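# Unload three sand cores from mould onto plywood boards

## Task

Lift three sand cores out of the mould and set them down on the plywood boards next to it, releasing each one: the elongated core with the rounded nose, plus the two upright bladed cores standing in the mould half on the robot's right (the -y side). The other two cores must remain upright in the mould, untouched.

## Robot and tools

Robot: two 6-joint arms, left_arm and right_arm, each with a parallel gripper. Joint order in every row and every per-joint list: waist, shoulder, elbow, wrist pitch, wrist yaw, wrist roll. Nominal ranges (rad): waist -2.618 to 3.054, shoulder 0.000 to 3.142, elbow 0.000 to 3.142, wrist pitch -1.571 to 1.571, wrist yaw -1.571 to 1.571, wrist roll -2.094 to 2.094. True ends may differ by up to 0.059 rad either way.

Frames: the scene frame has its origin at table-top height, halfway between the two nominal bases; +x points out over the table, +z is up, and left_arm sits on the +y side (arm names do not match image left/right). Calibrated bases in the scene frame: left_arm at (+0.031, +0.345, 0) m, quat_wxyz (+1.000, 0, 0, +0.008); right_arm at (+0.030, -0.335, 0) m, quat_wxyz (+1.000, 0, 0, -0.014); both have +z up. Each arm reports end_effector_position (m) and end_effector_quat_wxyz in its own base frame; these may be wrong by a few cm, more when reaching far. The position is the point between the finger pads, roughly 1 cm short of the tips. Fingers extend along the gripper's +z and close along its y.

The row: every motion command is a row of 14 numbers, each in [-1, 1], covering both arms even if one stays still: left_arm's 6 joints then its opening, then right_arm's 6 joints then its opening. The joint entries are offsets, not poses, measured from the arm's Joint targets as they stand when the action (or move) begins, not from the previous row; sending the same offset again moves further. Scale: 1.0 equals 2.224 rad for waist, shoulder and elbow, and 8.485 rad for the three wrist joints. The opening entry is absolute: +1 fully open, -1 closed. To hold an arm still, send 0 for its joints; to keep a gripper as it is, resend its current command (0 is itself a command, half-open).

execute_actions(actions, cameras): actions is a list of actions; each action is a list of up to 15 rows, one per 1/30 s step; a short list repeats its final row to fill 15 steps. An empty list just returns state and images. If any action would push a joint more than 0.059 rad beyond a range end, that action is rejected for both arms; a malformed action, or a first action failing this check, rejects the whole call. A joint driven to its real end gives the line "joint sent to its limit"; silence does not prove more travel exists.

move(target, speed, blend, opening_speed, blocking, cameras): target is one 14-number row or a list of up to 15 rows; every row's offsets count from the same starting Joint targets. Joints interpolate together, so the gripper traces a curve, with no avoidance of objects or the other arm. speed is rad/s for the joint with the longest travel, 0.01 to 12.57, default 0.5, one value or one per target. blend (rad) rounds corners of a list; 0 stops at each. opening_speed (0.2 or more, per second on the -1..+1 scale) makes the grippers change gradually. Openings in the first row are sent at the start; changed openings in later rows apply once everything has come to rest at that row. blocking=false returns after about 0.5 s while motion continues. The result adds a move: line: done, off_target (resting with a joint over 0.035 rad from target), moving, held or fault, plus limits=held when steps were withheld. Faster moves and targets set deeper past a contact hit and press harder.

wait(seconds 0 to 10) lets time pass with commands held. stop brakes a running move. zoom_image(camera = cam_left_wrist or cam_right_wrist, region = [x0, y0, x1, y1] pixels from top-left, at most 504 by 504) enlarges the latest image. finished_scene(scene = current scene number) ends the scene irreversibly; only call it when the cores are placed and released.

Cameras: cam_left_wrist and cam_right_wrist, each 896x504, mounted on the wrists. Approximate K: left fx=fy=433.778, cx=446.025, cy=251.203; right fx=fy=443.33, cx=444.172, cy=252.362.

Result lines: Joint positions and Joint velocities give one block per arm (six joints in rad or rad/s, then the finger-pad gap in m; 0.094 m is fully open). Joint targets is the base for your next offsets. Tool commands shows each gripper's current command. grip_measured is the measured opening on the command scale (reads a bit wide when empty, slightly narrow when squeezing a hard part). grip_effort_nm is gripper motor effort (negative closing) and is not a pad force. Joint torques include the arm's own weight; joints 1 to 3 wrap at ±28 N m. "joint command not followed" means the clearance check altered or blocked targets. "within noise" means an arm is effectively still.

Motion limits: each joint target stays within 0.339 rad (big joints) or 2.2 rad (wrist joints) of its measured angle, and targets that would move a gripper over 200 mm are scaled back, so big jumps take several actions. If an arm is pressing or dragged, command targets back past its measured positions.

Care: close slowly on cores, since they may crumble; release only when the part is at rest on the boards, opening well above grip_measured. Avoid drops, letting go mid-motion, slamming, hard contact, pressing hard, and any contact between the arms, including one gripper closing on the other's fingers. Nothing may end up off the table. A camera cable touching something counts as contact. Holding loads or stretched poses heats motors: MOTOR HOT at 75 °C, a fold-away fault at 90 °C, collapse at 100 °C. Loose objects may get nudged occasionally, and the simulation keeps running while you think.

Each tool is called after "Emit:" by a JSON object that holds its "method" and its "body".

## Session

Emit:
{"method": "execute_actions", "body": {"actions": []}}

Scene clock: 0.00 s.
left_arm: end_effector_position=(+0.3493, -0.0518, +0.2095) grip_measured=+1.000 grip_effort_nm=n/a end_effector_quat_wxyz=(+0.534, -0.007, +0.815, -0.226) | right_arm: end_effector_position=(+0.3046, +0.0783, +0.1820) grip_measured=+1.000 grip_effort_nm=n/a end_effector_quat_wxyz=(+0.477, +0.034, +0.863, +0.162)
Joint positions: left_arm=[0.059 1.017 0.578 0.071 0.424 -0.25 0.094] | right_arm=[0.21 0.854 0.562 -0.224 -0.068 0.329 0.094]
Joint velocities: within noise
Joint torques (N m): no reading
Heat: left arm: 32 °C; right arm: 34 °C.
Joint targets: left_arm=[0.059 1.010 0.587 0.072 0.427 -0.248] | right_arm=[0.210 0.847 0.574 -0.220 -0.067 0.327]
Tool commands: left_gripper/opening=+1.0 right_gripper/opening=+1.0

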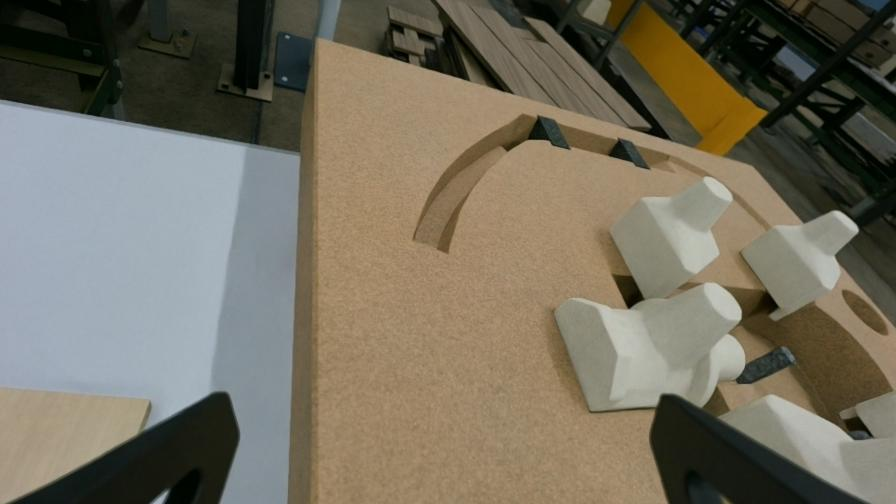

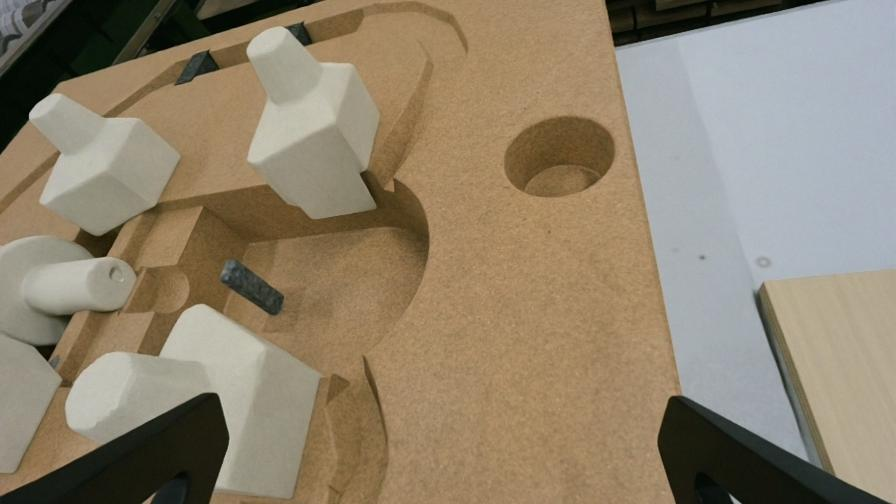

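Emit:
{"method": "move", "body": {"target": [[0,0.1691,0.5629,-0.1326,-0.0503,0.0292,1,0,0.2424,0.5688,-0.0982,0.0079,-0.0385,1],[-0.2064,0.1691,0.5629,-0.1326,-0.0503,0.0292,1,0.0854,0.2424,0.5688,-0.0982,0.0079,-0.0385,1]], "speed": 1.0, "blend": [0.3,0]}}

Scene clock: 6.10 s.
left_arm: end_effector_position=(+0.3410, -0.1429, +0.3929) grip_measured=+1.000 grip_effort_nm=0.032 end_effector_quat_wxyz=(+0.451, +0.173, +0.870, -0.096) | right_arm: end_effector_position=(+0.3420, +0.1445, +0.3905) grip_measured=+1.000 grip_effort_nm=0.027 end_effector_quat_wxyz=(+0.450, -0.173, +0.871, +0.094)
Joint positions: left_arm=[-0.395 1.379 1.815 -1.048 0.01 -0.006 0.094] | right_arm=[0.394 1.381 1.809 -1.043 -0.006 0.006 0.094]
Joint velocities: within noise
Joint torques (N m): left_arm=[-0.29 -3.3 6.74 1.94 -0.09 -0.01] | right_arm=[0.51 -3.43 7.5 1.28 0.05 -0.11]
Heat: left arm: 33 °C; right arm: 34 °C.
Joint targets: left_arm=[-0.400 1.386 1.840 -1.053 0.000 -0.001] | right_arm=[0.400 1.386 1.839 -1.053 0.000 0.000]
move: done; blend cut to 0.2295 rad at target 1

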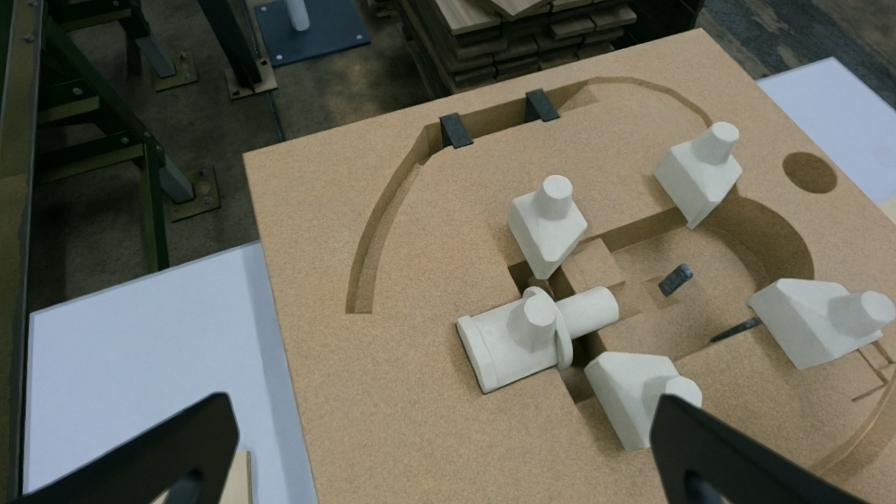

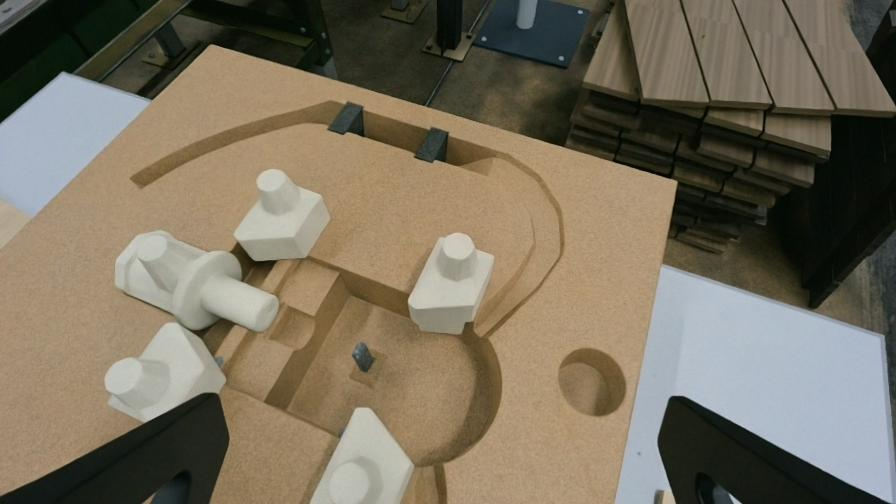

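Emit:
{"method": "move", "body": {"target": [0,0,0,-0.0471,0,0,1,0,0,0,-0.0471,0,0,1], "speed": 1.2}}

Scene clock: 17.73 s.
left_arm: end_effector_position=(+0.2754, -0.1154, +0.3253) grip_measured=+1.000 grip_effort_nm=0.032 end_effector_quat_wxyz=(+0.271, +0.187, +0.943, -0.059) | right_arm: end_effector_position=(+0.2761, +0.1171, +0.3233) grip_measured=+1.000 grip_effort_nm=0.022 end_effector_quat_wxyz=(+0.269, -0.186, +0.943, +0.058)
Joint positions: left_arm=[-0.395 1.379 1.815 -1.445 0.009 -0.006 0.094] | right_arm=[0.394 1.381 1.809 -1.44 -0.006 0.006 0.094]
Joint velocities: within noise
Joint torques (N m): left_arm=[-0.32 -2.92 6.34 1.37 -0.07 0.01] | right_arm=[0.5 -3.06 7.1 0.81 0.06 -0.11]
Heat: left arm: 35 °C; right arm: 36 °C.
Joint targets: left_arm=[-0.400 1.386 1.840 -1.453 0.000 -0.001] | right_arm=[0.400 1.386 1.839 -1.453 0.000 0.000]
move: done

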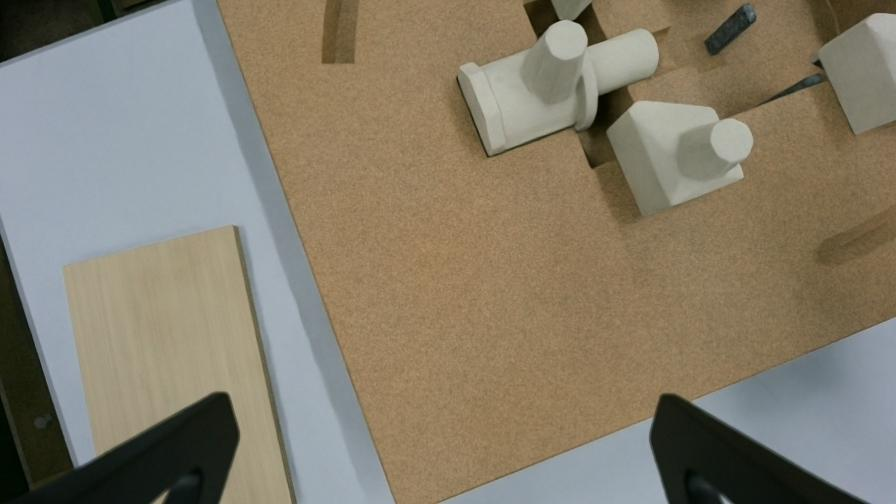

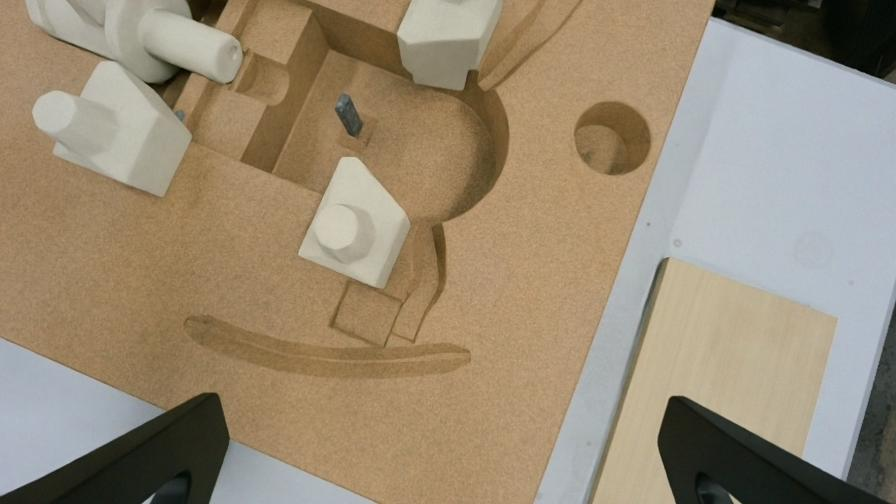

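Emit:
{"method": "move", "body": {"target": [0.1430,0.2881,-0.0089,0.0374,0.1147,0.1528,1,-0.2473,0.1773,-0.2268,0.0147,-0.1369,-0.2112,1], "speed": 0.9}}

Scene clock: 60.90 s.
left_arm: end_effector_position=(+0.4114, -0.1784, +0.1988) grip_measured=+1.000 grip_effort_nm=0.037 end_effector_quat_wxyz=(+0.339, +0.600, +0.654, -0.313) | right_arm: end_effector_position=(+0.3116, +0.1174, +0.1847) grip_measured=+1.000 grip_effort_nm=0.022 end_effector_quat_wxyz=(-0.385, +0.576, -0.617, -0.374)
Joint positions: left_arm=[-0.085 2.012 1.82 -1.145 0.938 1.281 0.094] | right_arm=[-0.147 1.775 1.343 -1.342 -1.123 -1.777 0.094]
Joint velocities: within noise
Joint torques (N m): left_arm=[0.2 -8.4 4.83 0.97 0.92 0.1] | right_arm=[-0.25 -6.31 4.21 -0.06 -0.82 -0.26]
Heat: left arm: 36 °C; right arm: 37 °C.
Joint targets: left_arm=[-0.082 2.026 1.820 -1.135 0.973 1.296] | right_arm=[-0.150 1.781 1.335 -1.328 -1.162 -1.792]
move: off_target (right_arm); right_arm: the wrist yaw is farthest, 0.038 rad from its target

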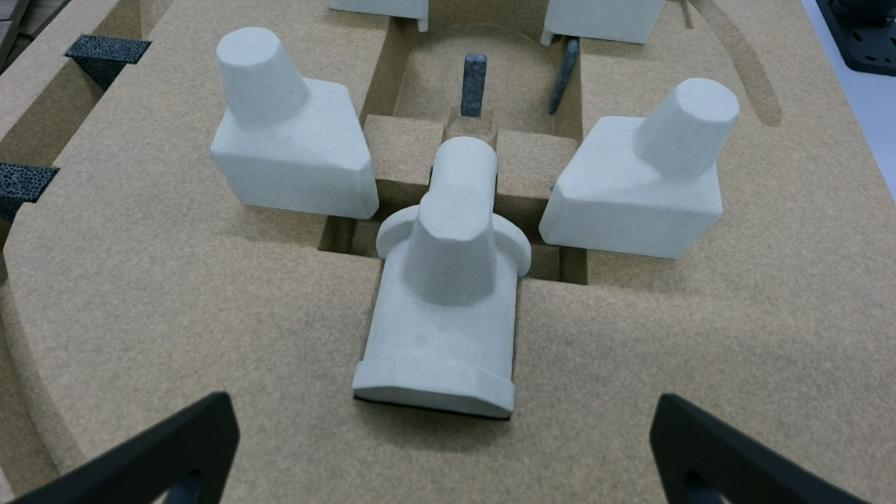

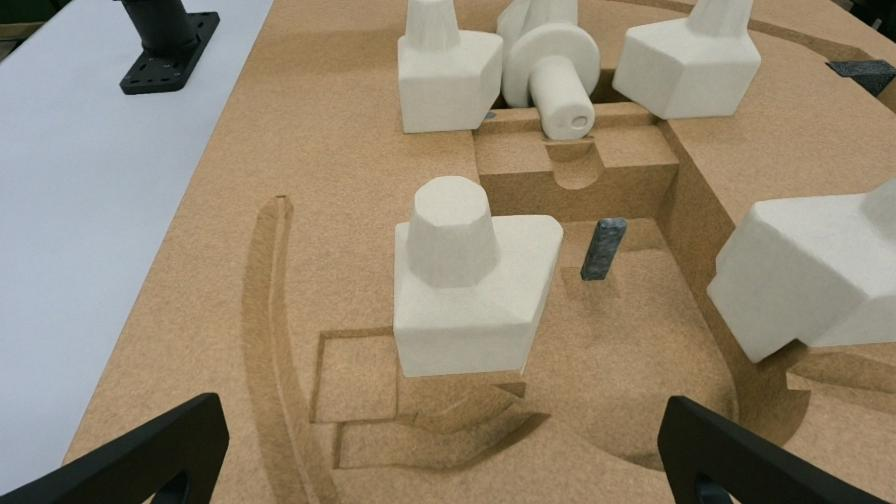

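Emit:
{"method": "move", "body": {"target": [-0.0800,0.0180,-0.0778,0.0511,-0.0018,-0.0324,1,0.1147,-0.0409,-0.1156,0.0892,-0.0010,0.0735,1], "speed": 0.35}}

Scene clock: 74.57 s.
left_arm: end_effector_position=(+0.4179, -0.2561, +0.1598) grip_measured=+1.000 grip_effort_nm=0.022 end_effector_quat_wxyz=(+0.356, +0.600, +0.635, -0.331) | right_arm: end_effector_position=(+0.3242, +0.1956, +0.1463) grip_measured=+1.000 grip_effort_nm=0.027 end_effector_quat_wxyz=(-0.395, +0.566, -0.615, -0.382)
Joint positions: left_arm=[-0.254 2.044 1.656 -0.715 0.939 1.019 0.094] | right_arm=[0.099 1.721 1.089 -0.591 -1.135 -1.167 0.094]
Joint velocities: within noise
Joint torques (N m): left_arm=[-0.58 -8.34 4.37 1.34 0.71 -0.04] | right_arm=[0.51 -9.26 4.4 0.72 -0.76 -0.09]
Heat: left arm: 35 °C; right arm: 37 °C.
Joint targets: left_arm=[-0.260 2.067 1.647 -0.702 0.958 1.021] | right_arm=[0.105 1.690 1.078 -0.571 -1.170 -1.168]
move: off_target (right_arm); right_arm: the wrist yaw is farthest, 0.036 rad from its target

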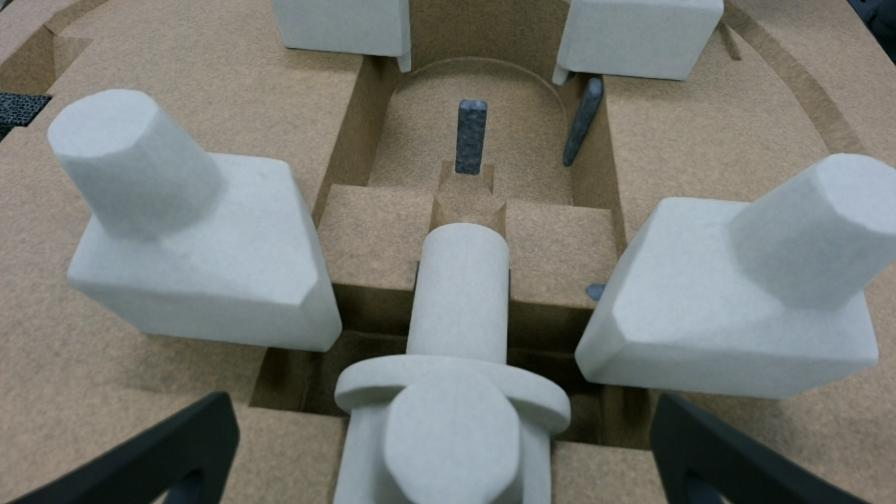

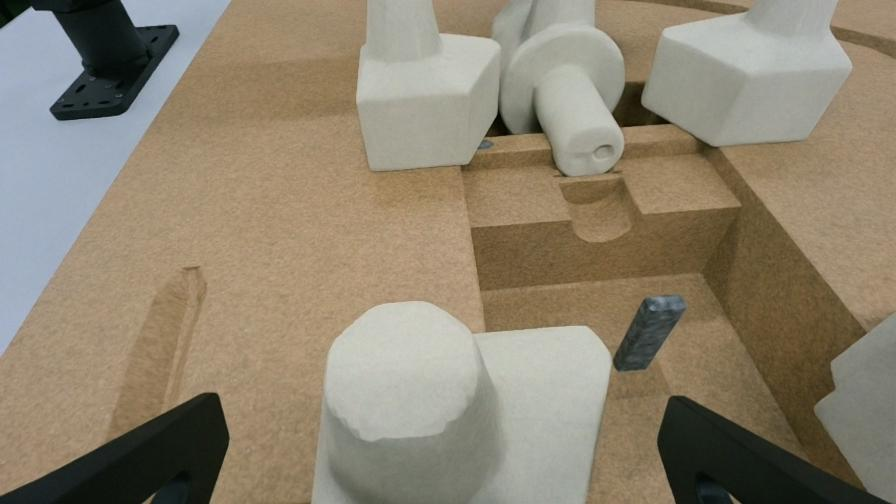

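Emit:
{"method": "move", "body": {"target": [-0.0025,0.0095,-0.0060,0.0036,0,0,1,0.0100,-0.0270,0,0,-0.001,0,1], "speed": 0.15}}

Scene clock: 84.37 s.
left_arm: end_effector_position=(+0.4197, -0.2582, +0.1479) grip_measured=+1.000 grip_effort_nm=0.042 end_effector_quat_wxyz=(+0.353, +0.600, +0.635, -0.333) | right_arm: end_effector_position=(+0.3170, +0.2031, +0.1685) grip_measured=+1.000 grip_effort_nm=0.017 end_effector_quat_wxyz=(-0.414, +0.583, -0.591, -0.373)
Joint positions: left_arm=[-0.258 2.066 1.642 -0.685 0.939 1.019 0.094] | right_arm=[0.121 1.657 1.089 -0.589 -1.144 -1.167 0.094]
Joint velocities: within noise
Joint torques (N m): left_arm=[-0.65 -8.46 4.42 1.33 0.72 -0.03] | right_arm=[0.5 -8.55 4.55 0.79 -0.75 -0.06]
Heat: left arm: 35 °C; right arm: 37 °C.
Joint targets: left_arm=[-0.265 2.088 1.633 -0.671 0.958 1.021] | right_arm=[0.127 1.630 1.078 -0.571 -1.179 -1.168]
move: done

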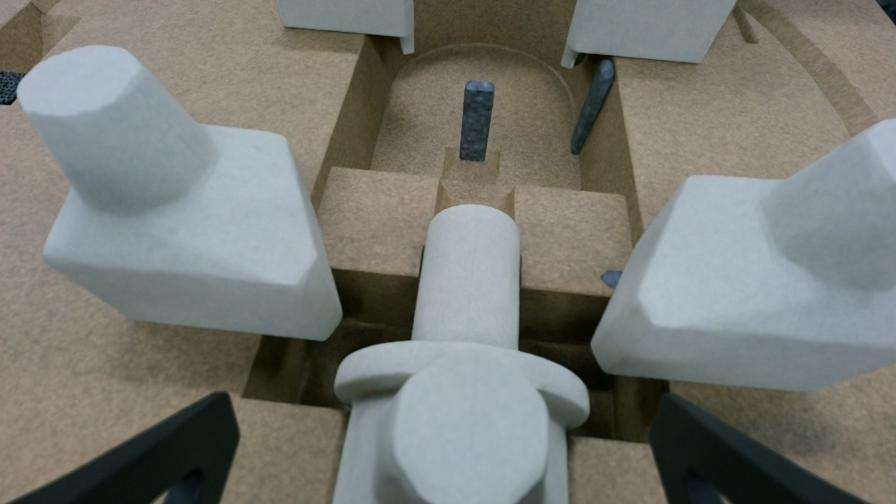

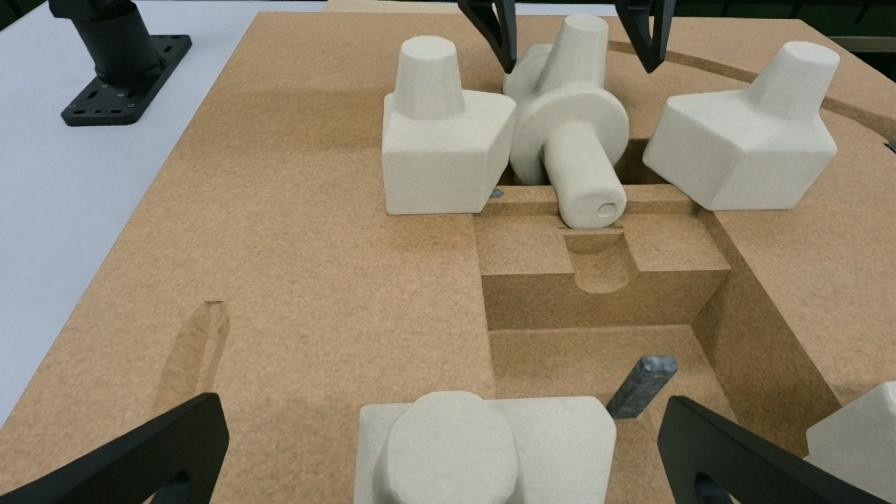

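Emit:
{"method": "move", "body": {"target": [0,0,0,0,0.0055,0,1,0,0.0145,0,0,0,0,1], "speed": 0.15, "cameras": []}}

Emit:
{"method": "move", "body": {"target": [0,0,0,0,0,0,-0.15,0,0,0,0,0,0,-0.15], "opening_speed": 0.8}}

Scene clock: 90.20 s.
left_arm: end_effector_position=(+0.4169, -0.2610, +0.1523) grip_measured=+1.000 grip_effort_nm=0.032 end_effector_quat_wxyz=(+0.358, +0.599, +0.627, -0.347) | right_arm: end_effector_position=(+0.3170, +0.2031, +0.1685) grip_measured=+1.000 grip_effort_nm=0.022 end_effector_quat_wxyz=(-0.414, +0.583, -0.591, -0.373)
Joint positions: left_arm=[-0.258 2.066 1.642 -0.684 0.972 1.019 0.094] | right_arm=[0.121 1.657 1.089 -0.589 -1.144 -1.167 0.094]
Joint velocities: within noise
Joint torques (N m): left_arm=[-0.55 -8.49 4.38 1.31 0.87 -0.03] | right_arm=[0.51 -5.94 4.57 0.79 -0.74 -0.06]
Heat: left arm: 34 °C; right arm: 39 °C.
Joint targets: left_arm=[-0.265 2.088 1.633 -0.671 1.005 1.021] | right_arm=[0.127 1.662 1.078 -0.571 -1.179 -1.168]
move: done
No camera images: "cameras" was empty.

Scene clock: 91.87 s.
left_arm: end_effector_position=(+0.4169, -0.2611, +0.1524) grip_measured=-0.148 grip_effort_nm=-0.056 end_effector_quat_wxyz=(+0.358, +0.599, +0.627, -0.347) | right_arm: end_effector_position=(+0.3170, +0.2031, +0.1685) grip_measured=-0.147 grip_effort_nm=-0.129 end_effector_quat_wxyz=(-0.414, +0.583, -0.591, -0.373)
Joint positions: left_arm=[-0.258 2.066 1.642 -0.684 0.973 1.018 0.04] | right_arm=[0.121 1.657 1.089 -0.588 -1.144 -1.167 0.04]
Joint velocities: within noise
Joint torques (N m): left_arm=[-0.53 -8.43 4.36 1.3 0.88 -0.03] | right_arm=[0.53 -5.94 4.57 0.79 -0.75 -0.05]
Heat: left arm: 35 °C; right arm: 38 °C.
Joint targets: left_arm=[-0.265 2.088 1.633 -0.671 1.004 1.021] | right_arm=[0.127 1.662 1.078 -0.571 -1.179 -1.168]
move: done

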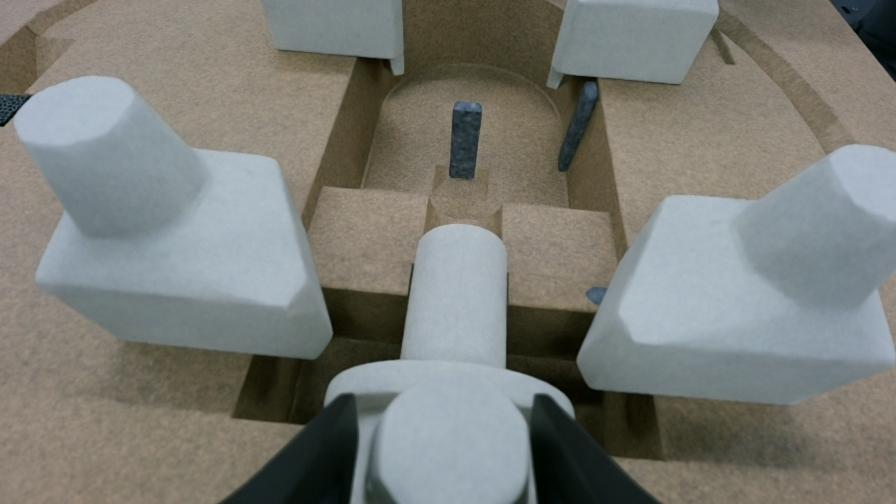

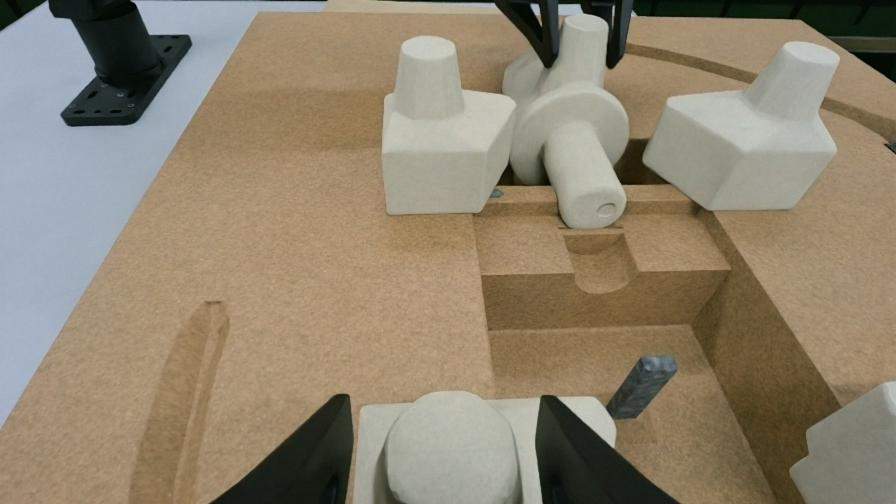

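Emit:
{"method": "move", "body": {"target": [0,0,0,0,0,0,-0.15,0,0.0125,0,0,0,0,-0.15], "speed": 0.15, "cameras": ["cam_right_wrist"]}}

Scene clock: 94.50 s.
left_arm: end_effector_position=(+0.4168, -0.2611, +0.1524) grip_measured=-0.148 grip_effort_nm=-0.061 end_effector_quat_wxyz=(+0.358, +0.599, +0.627, -0.347) | right_arm: end_effector_position=(+0.3181, +0.2032, +0.1609) grip_measured=-0.147 grip_effort_nm=-0.125 end_effector_quat_wxyz=(-0.406, +0.579, -0.597, -0.379)
Joint positions: left_arm=[-0.258 2.066 1.642 -0.684 0.973 1.018 0.04] | right_arm=[0.121 1.681 1.089 -0.588 -1.145 -1.167 0.04]
Joint velocities: within noise
Joint torques (N m): left_arm=[-0.54 -8.43 4.4 1.31 0.85 -0.04] | right_arm=[0.51 -5.75 4.51 0.75 -0.75 -0.06]
Heat: left arm: 35 °C; right arm: 38 °C.
Joint targets: left_arm=[-0.265 2.088 1.633 -0.671 1.005 1.021] | right_arm=[0.127 1.690 1.078 -0.571 -1.179 -1.168]
move: done
Images, in order (width x height): cam_right_wrist 896x504.

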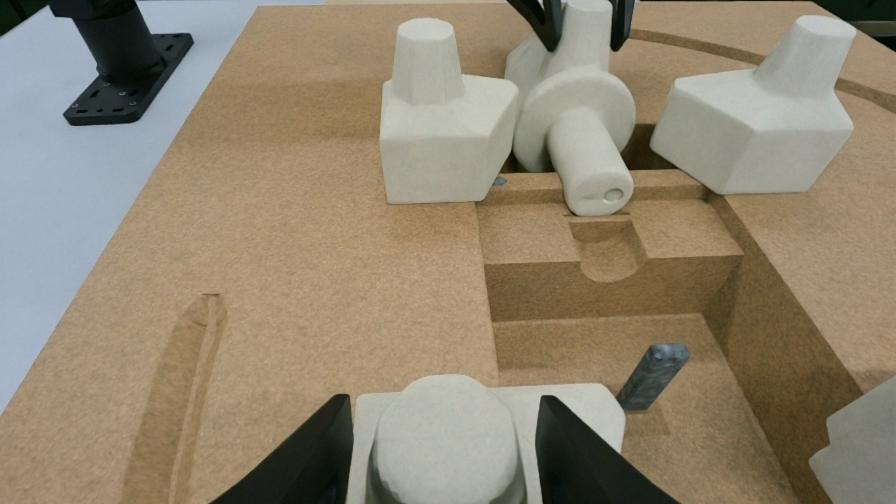

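Emit:
{"method": "move", "body": {"target": [0,0,0,0,0,0,-0.5,0,0,0,0,0,0,-0.5], "opening_speed": 0.22, "cameras": []}}

Emit:
{"method": "move", "body": {"target": [[0,-0.007,0.0525,-0.012,0,0,-0.5,0,-0.0155,0.0485,-0.0131,0,0,-0.5],[0,-0.0055,0.2029,-0.044,0.0047,0,-0.5,0,-0.0396,0.1758,-0.0435,-0.0035,0,-0.5]], "speed": [0.1,0.3]}}

Scene clock: 104.07 s.
left_arm: end_effector_position=(+0.4162, -0.2612, +0.1525) grip_measured=-0.287 grip_effort_nm=-0.994 end_effector_quat_wxyz=(+0.357, +0.598, +0.627, -0.349) | right_arm: end_effector_position=(+0.3184, +0.2033, +0.1610) grip_measured=-0.359 grip_effort_nm=-1.004 end_effector_quat_wxyz=(-0.407, +0.579, -0.596, -0.379)
Joint positions: left_arm=[-0.258 2.066 1.642 -0.686 0.976 1.018 0.034] | right_arm=[0.121 1.681 1.089 -0.586 -1.145 -1.166 0.03]
Joint velocities: within noise
Joint torques (N m): left_arm=[-0.54 -8.38 4.34 1.34 0.86 -0.05] | right_arm=[0.55 -5.79 4.51 0.74 -0.74 -0.07]
Heat: left arm: 36 °C; right arm: 37 °C.
Joint targets: left_arm=[-0.265 2.088 1.633 -0.671 1.005 1.021] | right_arm=[0.127 1.690 1.078 -0.571 -1.179 -1.168]
move: done
No camera images: "cameras" was empty.

Scene clock: 107.00 s.
left_arm: end_effector_position=(+0.4197, -0.2601, +0.2395) grip_measured=-0.288 grip_effort_nm=-1.009 end_effector_quat_wxyz=(+0.347, +0.600, +0.638, -0.336) | right_arm: end_effector_position=(+0.3258, +0.2035, +0.2502) grip_measured=-0.359 grip_effort_nm=-0.999 end_effector_quat_wxyz=(-0.403, +0.581, -0.602, -0.371)
Joint positions: left_arm=[-0.262 2.082 2.038 -1.078 0.937 1.019 0.033] | right_arm=[0.124 1.645 1.422 -0.953 -1.123 -1.162 0.03]
Joint velocities: within noise
Joint torques (N m): left_arm=[-0.27 -10.62 9.1 1.52 1.73 -0.03] | right_arm=[0.17 -10.06 9.31 0.76 -1.24 -0.12]
Heat: left arm: 37 °C; right arm: 38 °C.
Joint targets: left_arm=[-0.265 2.076 2.085 -1.044 1.044 1.021] | right_arm=[0.127 1.602 1.469 -0.940 -1.208 -1.168]
move: off_target (left_arm, right_arm); left_arm: the wrist yaw is farthest, 0.107 rad from its target; right_arm: the wrist yaw is farthest, 0.085 rad from its target

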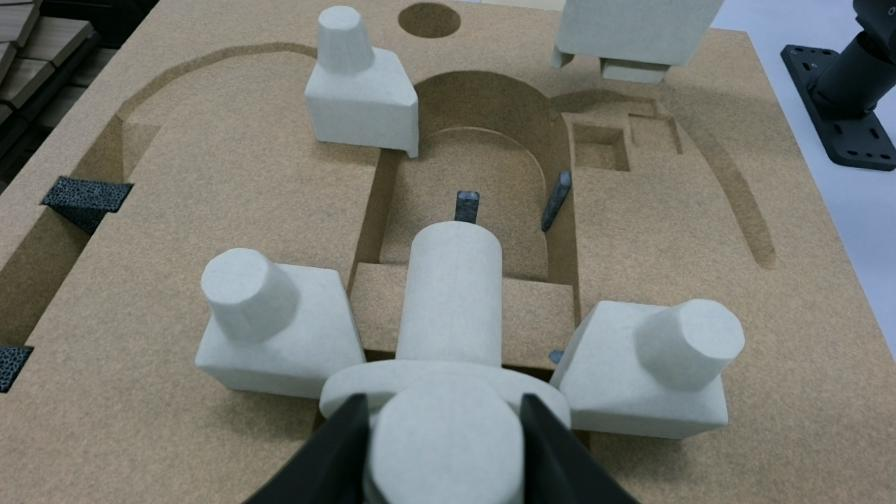

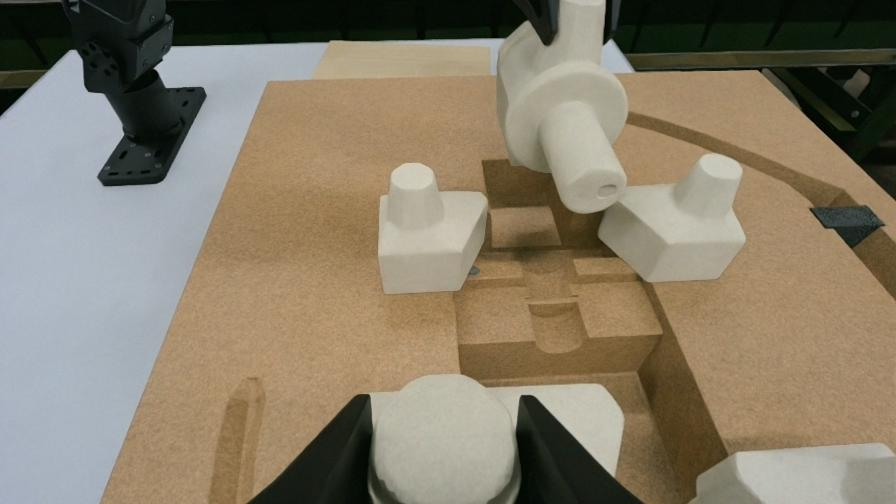

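Emit:
{"method": "move", "body": {"target": [[0.1641,-0.2140,-0.1506,0.0111,-0.0405,-0.0378,-0.5,-0.1021,-0.0459,0.1263,-0.0071,0.0481,0.0669,-0.5],[0.2770,-0.3500,-0.4100,0.0690,-0.0580,-0.0650,-0.5,-0.2927,-0.0009,0.1263,-0.0306,0.1179,0.1966,-0.5],[0.3898,-0.4852,-0.6731,0.1266,-0.0750,-0.0922,-0.5,-0.2927,0.2567,0.2298,-0.0719,0.1179,0.2352,-0.5]], "speed": [0.5,0.7,0.5], "blend": [0.12,0.12,0]}}

Scene clock: 131.10 s.
left_arm: end_effector_position=(+0.3098, +0.1302, +0.1579) grip_measured=-0.288 grip_effort_nm=-0.999 end_effector_quat_wxyz=(+0.493, -0.063, +0.867, +0.035) | right_arm: end_effector_position=(+0.3493, -0.1593, +0.0925) grip_measured=-0.359 grip_effort_nm=-1.004 end_effector_quat_wxyz=(-0.098, +0.621, +0.773, +0.082)
Joint positions: left_arm=[0.595 1.047 0.569 -0.105 0.385 0.241 0.033] | right_arm=[-0.519 2.183 1.941 -1.499 -0.191 0.818 0.03]
Joint velocities: within noise
Joint torques (N m): left_arm=[0.57 -6.08 7.32 3.43 0.42 -0.05] | right_arm=[-0.44 -10.63 7.95 -0.64 -0.26 0.07]
Heat: left arm: 41 °C; right arm: 43 °C.
Joint targets: left_arm=[0.602 0.996 0.587 0.030 0.408 0.239] | right_arm=[-0.524 2.173 1.980 -1.550 -0.208 0.828]
move: off_target (left_arm, right_arm); left_arm: the wrist pitch is farthest, 0.135 rad from its target; right_arm: the wrist pitch is farthest, 0.051 rad from its target

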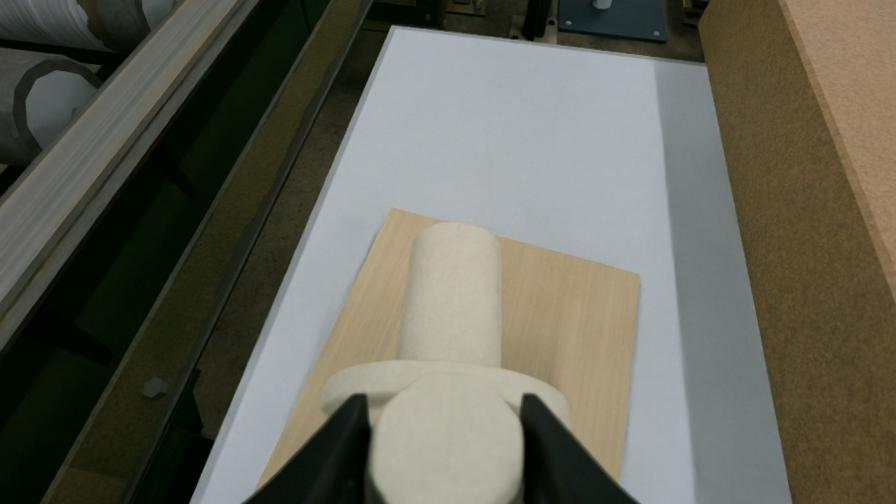

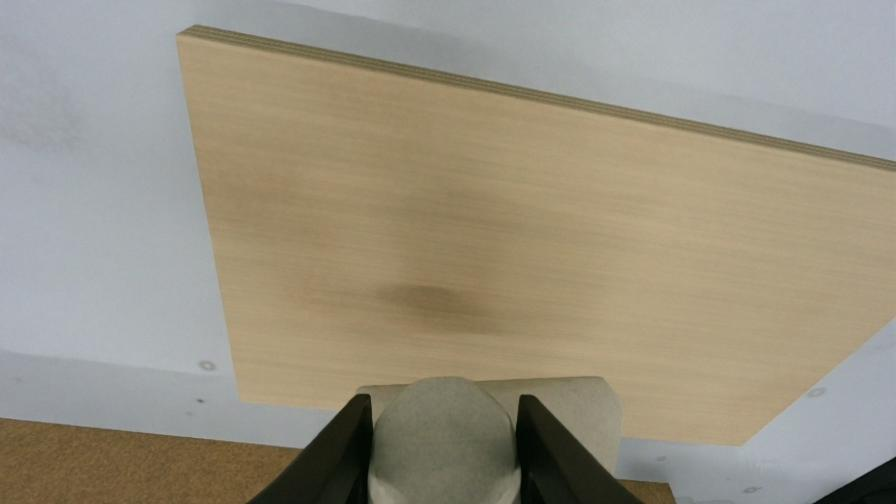

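Emit:
{"method": "move", "body": {"target": [0,0.0288,-0.0524,0.0213,0,0,-0.5,-0.007,0.0405,0,0,0,0,-0.5], "speed": 0.12}}

Scene clock: 141.63 s.
left_arm: end_effector_position=(+0.3098, +0.1301, +0.1348) grip_measured=-0.288 grip_effort_nm=-0.999 end_effector_quat_wxyz=(+0.507, -0.059, +0.859, +0.042) | right_arm: end_effector_position=(+0.3441, -0.1618, +0.0641) grip_measured=-0.359 grip_effort_nm=-1.009 end_effector_quat_wxyz=(-0.137, +0.627, +0.763, +0.076)
Joint positions: left_arm=[0.595 1.074 0.455 0.07 0.385 0.24 0.033] | right_arm=[-0.532 2.262 1.941 -1.5 -0.191 0.819 0.03]
Joint velocities: within noise
Joint torques (N m): left_arm=[0.58 -3.21 6.74 3.53 0.43 -0.06] | right_arm=[-0.7 -10.15 7.8 -0.78 -0.26 0.07]
Heat: left arm: 42 °C; right arm: 44 °C.
Joint targets: left_arm=[0.602 1.061 0.471 0.210 0.408 0.239] | right_arm=[-0.539 2.263 1.980 -1.551 -0.208 0.828]
move: off_target (left_arm, right_arm); left_arm: the wrist pitch is farthest, 0.140 rad from its target; right_arm: the wrist pitch is farthest, 0.050 rad from its target

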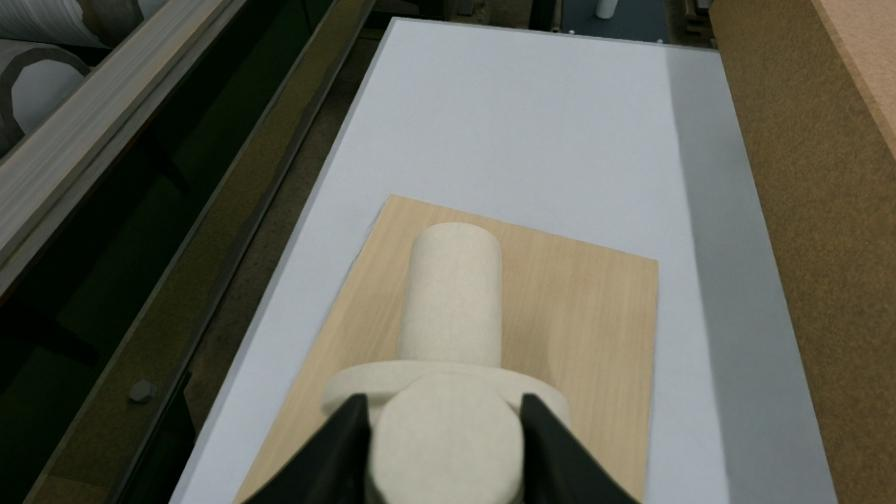

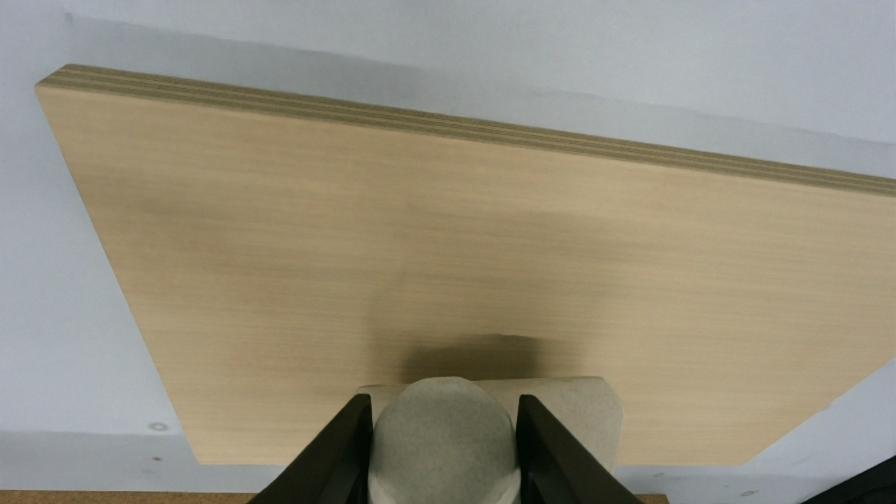

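Emit:
{"method": "move", "body": {"target": [0.012,-0.025,0.009,0,0,0,-0.5,0,0.013,0,0,0,0,-0.5], "speed": 0.06}}

Scene clock: 162.23 s.
left_arm: end_effector_position=(+0.3062, +0.1377, +0.1417) grip_measured=-0.288 grip_effort_nm=-0.999 end_effector_quat_wxyz=(+0.515, -0.067, +0.853, +0.053) | right_arm: end_effector_position=(+0.3428, -0.1611, +0.0548) grip_measured=-0.359 grip_effort_nm=-1.004 end_effector_quat_wxyz=(-0.149, +0.627, +0.761, +0.074)
Joint positions: left_arm=[0.621 1.052 0.455 0.072 0.385 0.239 0.033] | right_arm=[-0.532 2.288 1.941 -1.5 -0.191 0.819 0.03]
Joint velocities: within noise
Joint torques (N m): left_arm=[0.65 -5.76 8.55 3.52 0.43 -0.06] | right_arm=[-0.69 -10.04 7.8 -0.82 -0.26 0.06]
Heat: left arm: 53 °C; right arm: 46 °C.
Joint targets: left_arm=[0.629 1.005 0.491 0.210 0.408 0.238] | right_arm=[-0.539 2.292 1.980 -1.551 -0.208 0.828]
move: off_target (left_arm, right_arm); left_arm: the wrist pitch is farthest, 0.138 rad from its target; right_arm: the wrist pitch is farthest, 0.051 rad from its target

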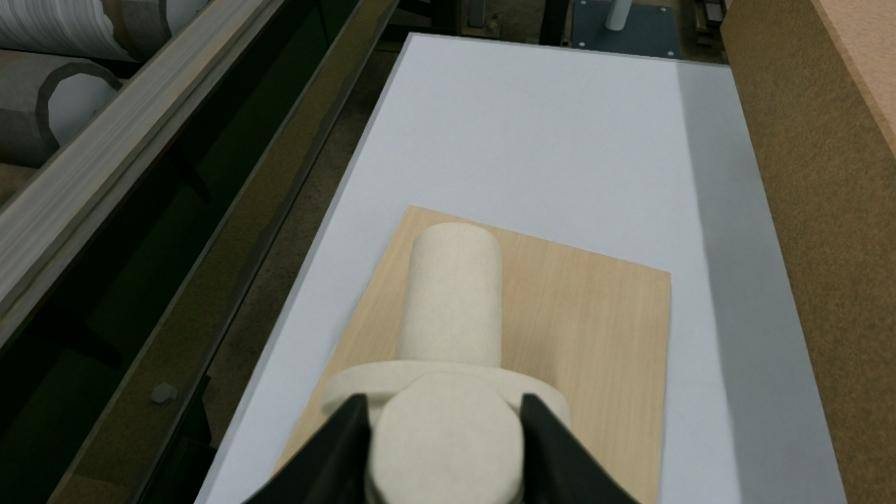

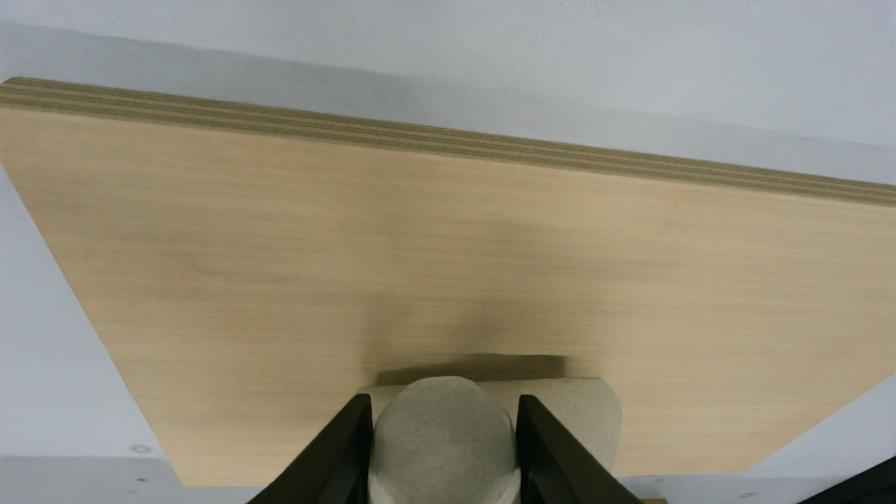

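Emit:
{"method": "move", "body": {"target": [-0.012,0.0345,-0.026,0.007,0,0,-0.5,0,0.007,0,0,0,0,-0.5], "speed": 0.06}}

Scene clock: 167.40 s.
left_arm: end_effector_position=(+0.3071, +0.1341, +0.1241) grip_measured=-0.288 grip_effort_nm=-0.999 end_effector_quat_wxyz=(+0.507, -0.065, +0.858, +0.046) | right_arm: end_effector_position=(+0.3434, -0.1613, +0.0526) grip_measured=-0.359 grip_effort_nm=-1.004 end_effector_quat_wxyz=(-0.152, +0.627, +0.761, +0.074)
Joint positions: left_arm=[0.61 1.094 0.417 0.13 0.385 0.239 0.033] | right_arm=[-0.532 2.298 1.948 -1.502 -0.192 0.819 0.03]
Joint velocities: within noise
Joint torques (N m): left_arm=[-0.53 -3.21 6.63 3.5 0.44 -0.06] | right_arm=[-0.7 -9.68 7.23 -0.81 -0.25 0.06]
Heat: left arm: 55 °C; right arm: 44 °C.
Joint targets: left_arm=[0.602 1.081 0.433 0.270 0.408 0.239] | right_arm=[-0.539 2.307 1.980 -1.550 -0.208 0.828]
move: off_target (left_arm, right_arm); left_arm: the wrist pitch is farthest, 0.140 rad from its target; right_arm: the wrist pitch is farthest, 0.049 rad from its target

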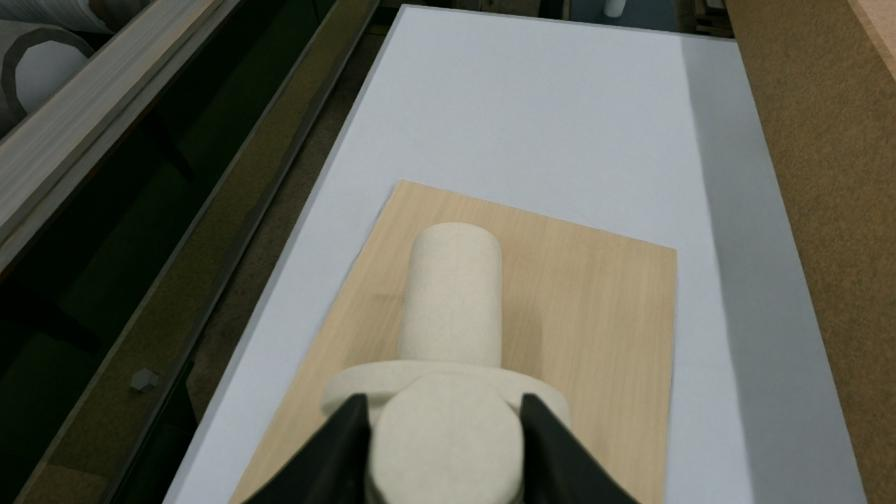

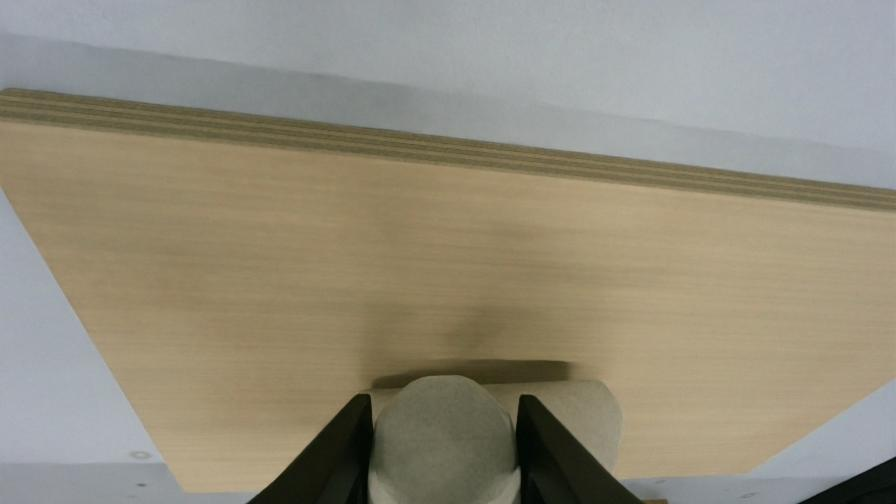

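Emit:
{"method": "move", "body": {"target": [0,0.006,-0.011,0.005,0,0,-0.5,0,0.007,0,0,0,0,-0.5], "speed": 0.06}}

Scene clock: 171.10 s.
left_arm: end_effector_position=(+0.3081, +0.1347, +0.1218) grip_measured=-0.288 grip_effort_nm=-0.994 end_effector_quat_wxyz=(+0.513, -0.064, +0.854, +0.049) | right_arm: end_effector_position=(+0.3436, -0.1607, +0.0502) grip_measured=-0.359 grip_effort_nm=-1.004 end_effector_quat_wxyz=(-0.157, +0.628, +0.759, +0.077)
Joint positions: left_arm=[0.61 1.104 0.397 0.178 0.385 0.237 0.033] | right_arm=[-0.533 2.309 1.953 -1.506 -0.199 0.819 0.03]
Joint velocities: within noise
Joint torques (N m): left_arm=[-0.57 -3 6.22 3.45 0.41 -0.05] | right_arm=[-0.55 -9.32 6.83 -0.79 -0.19 0.05]
Heat: left arm: 55 °C; right arm: 44 °C.
Joint targets: left_arm=[0.602 1.095 0.409 0.312 0.408 0.238] | right_arm=[-0.539 2.323 1.980 -1.550 -0.208 0.828]
move: off_target (left_arm, right_arm); left_arm: the wrist pitch is farthest, 0.134 rad from its target; right_arm: the wrist pitch is farthest, 0.044 rad from its target

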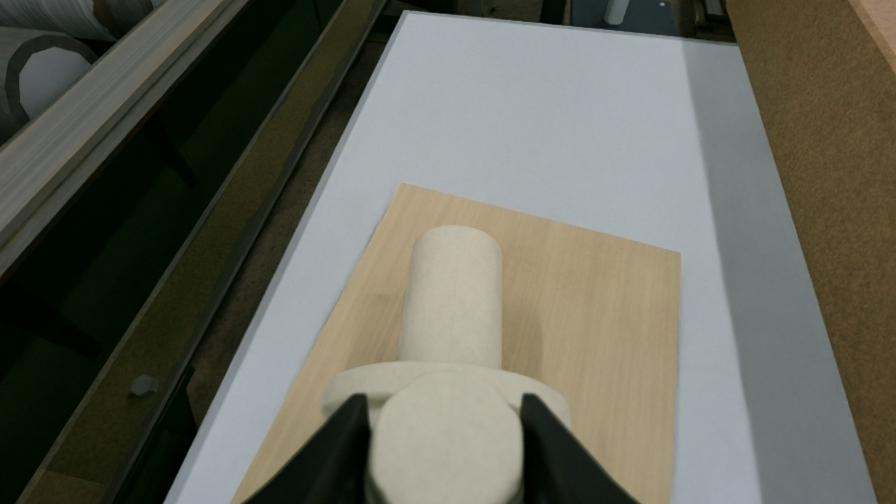

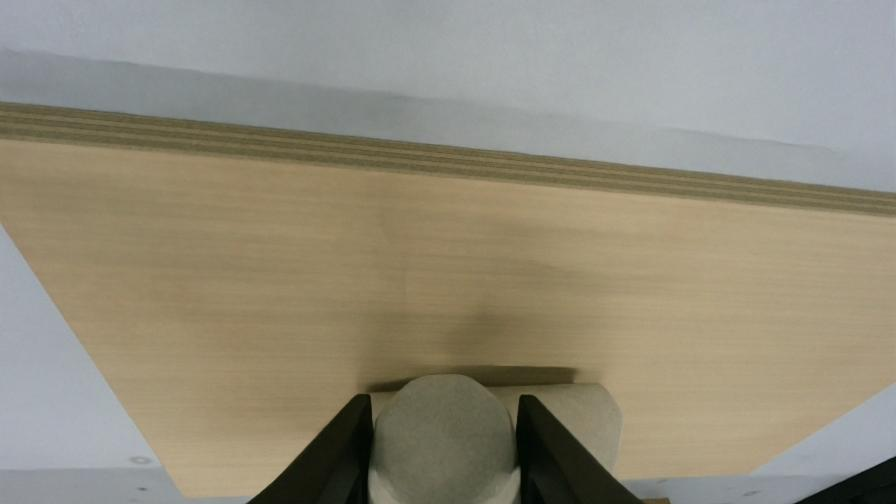

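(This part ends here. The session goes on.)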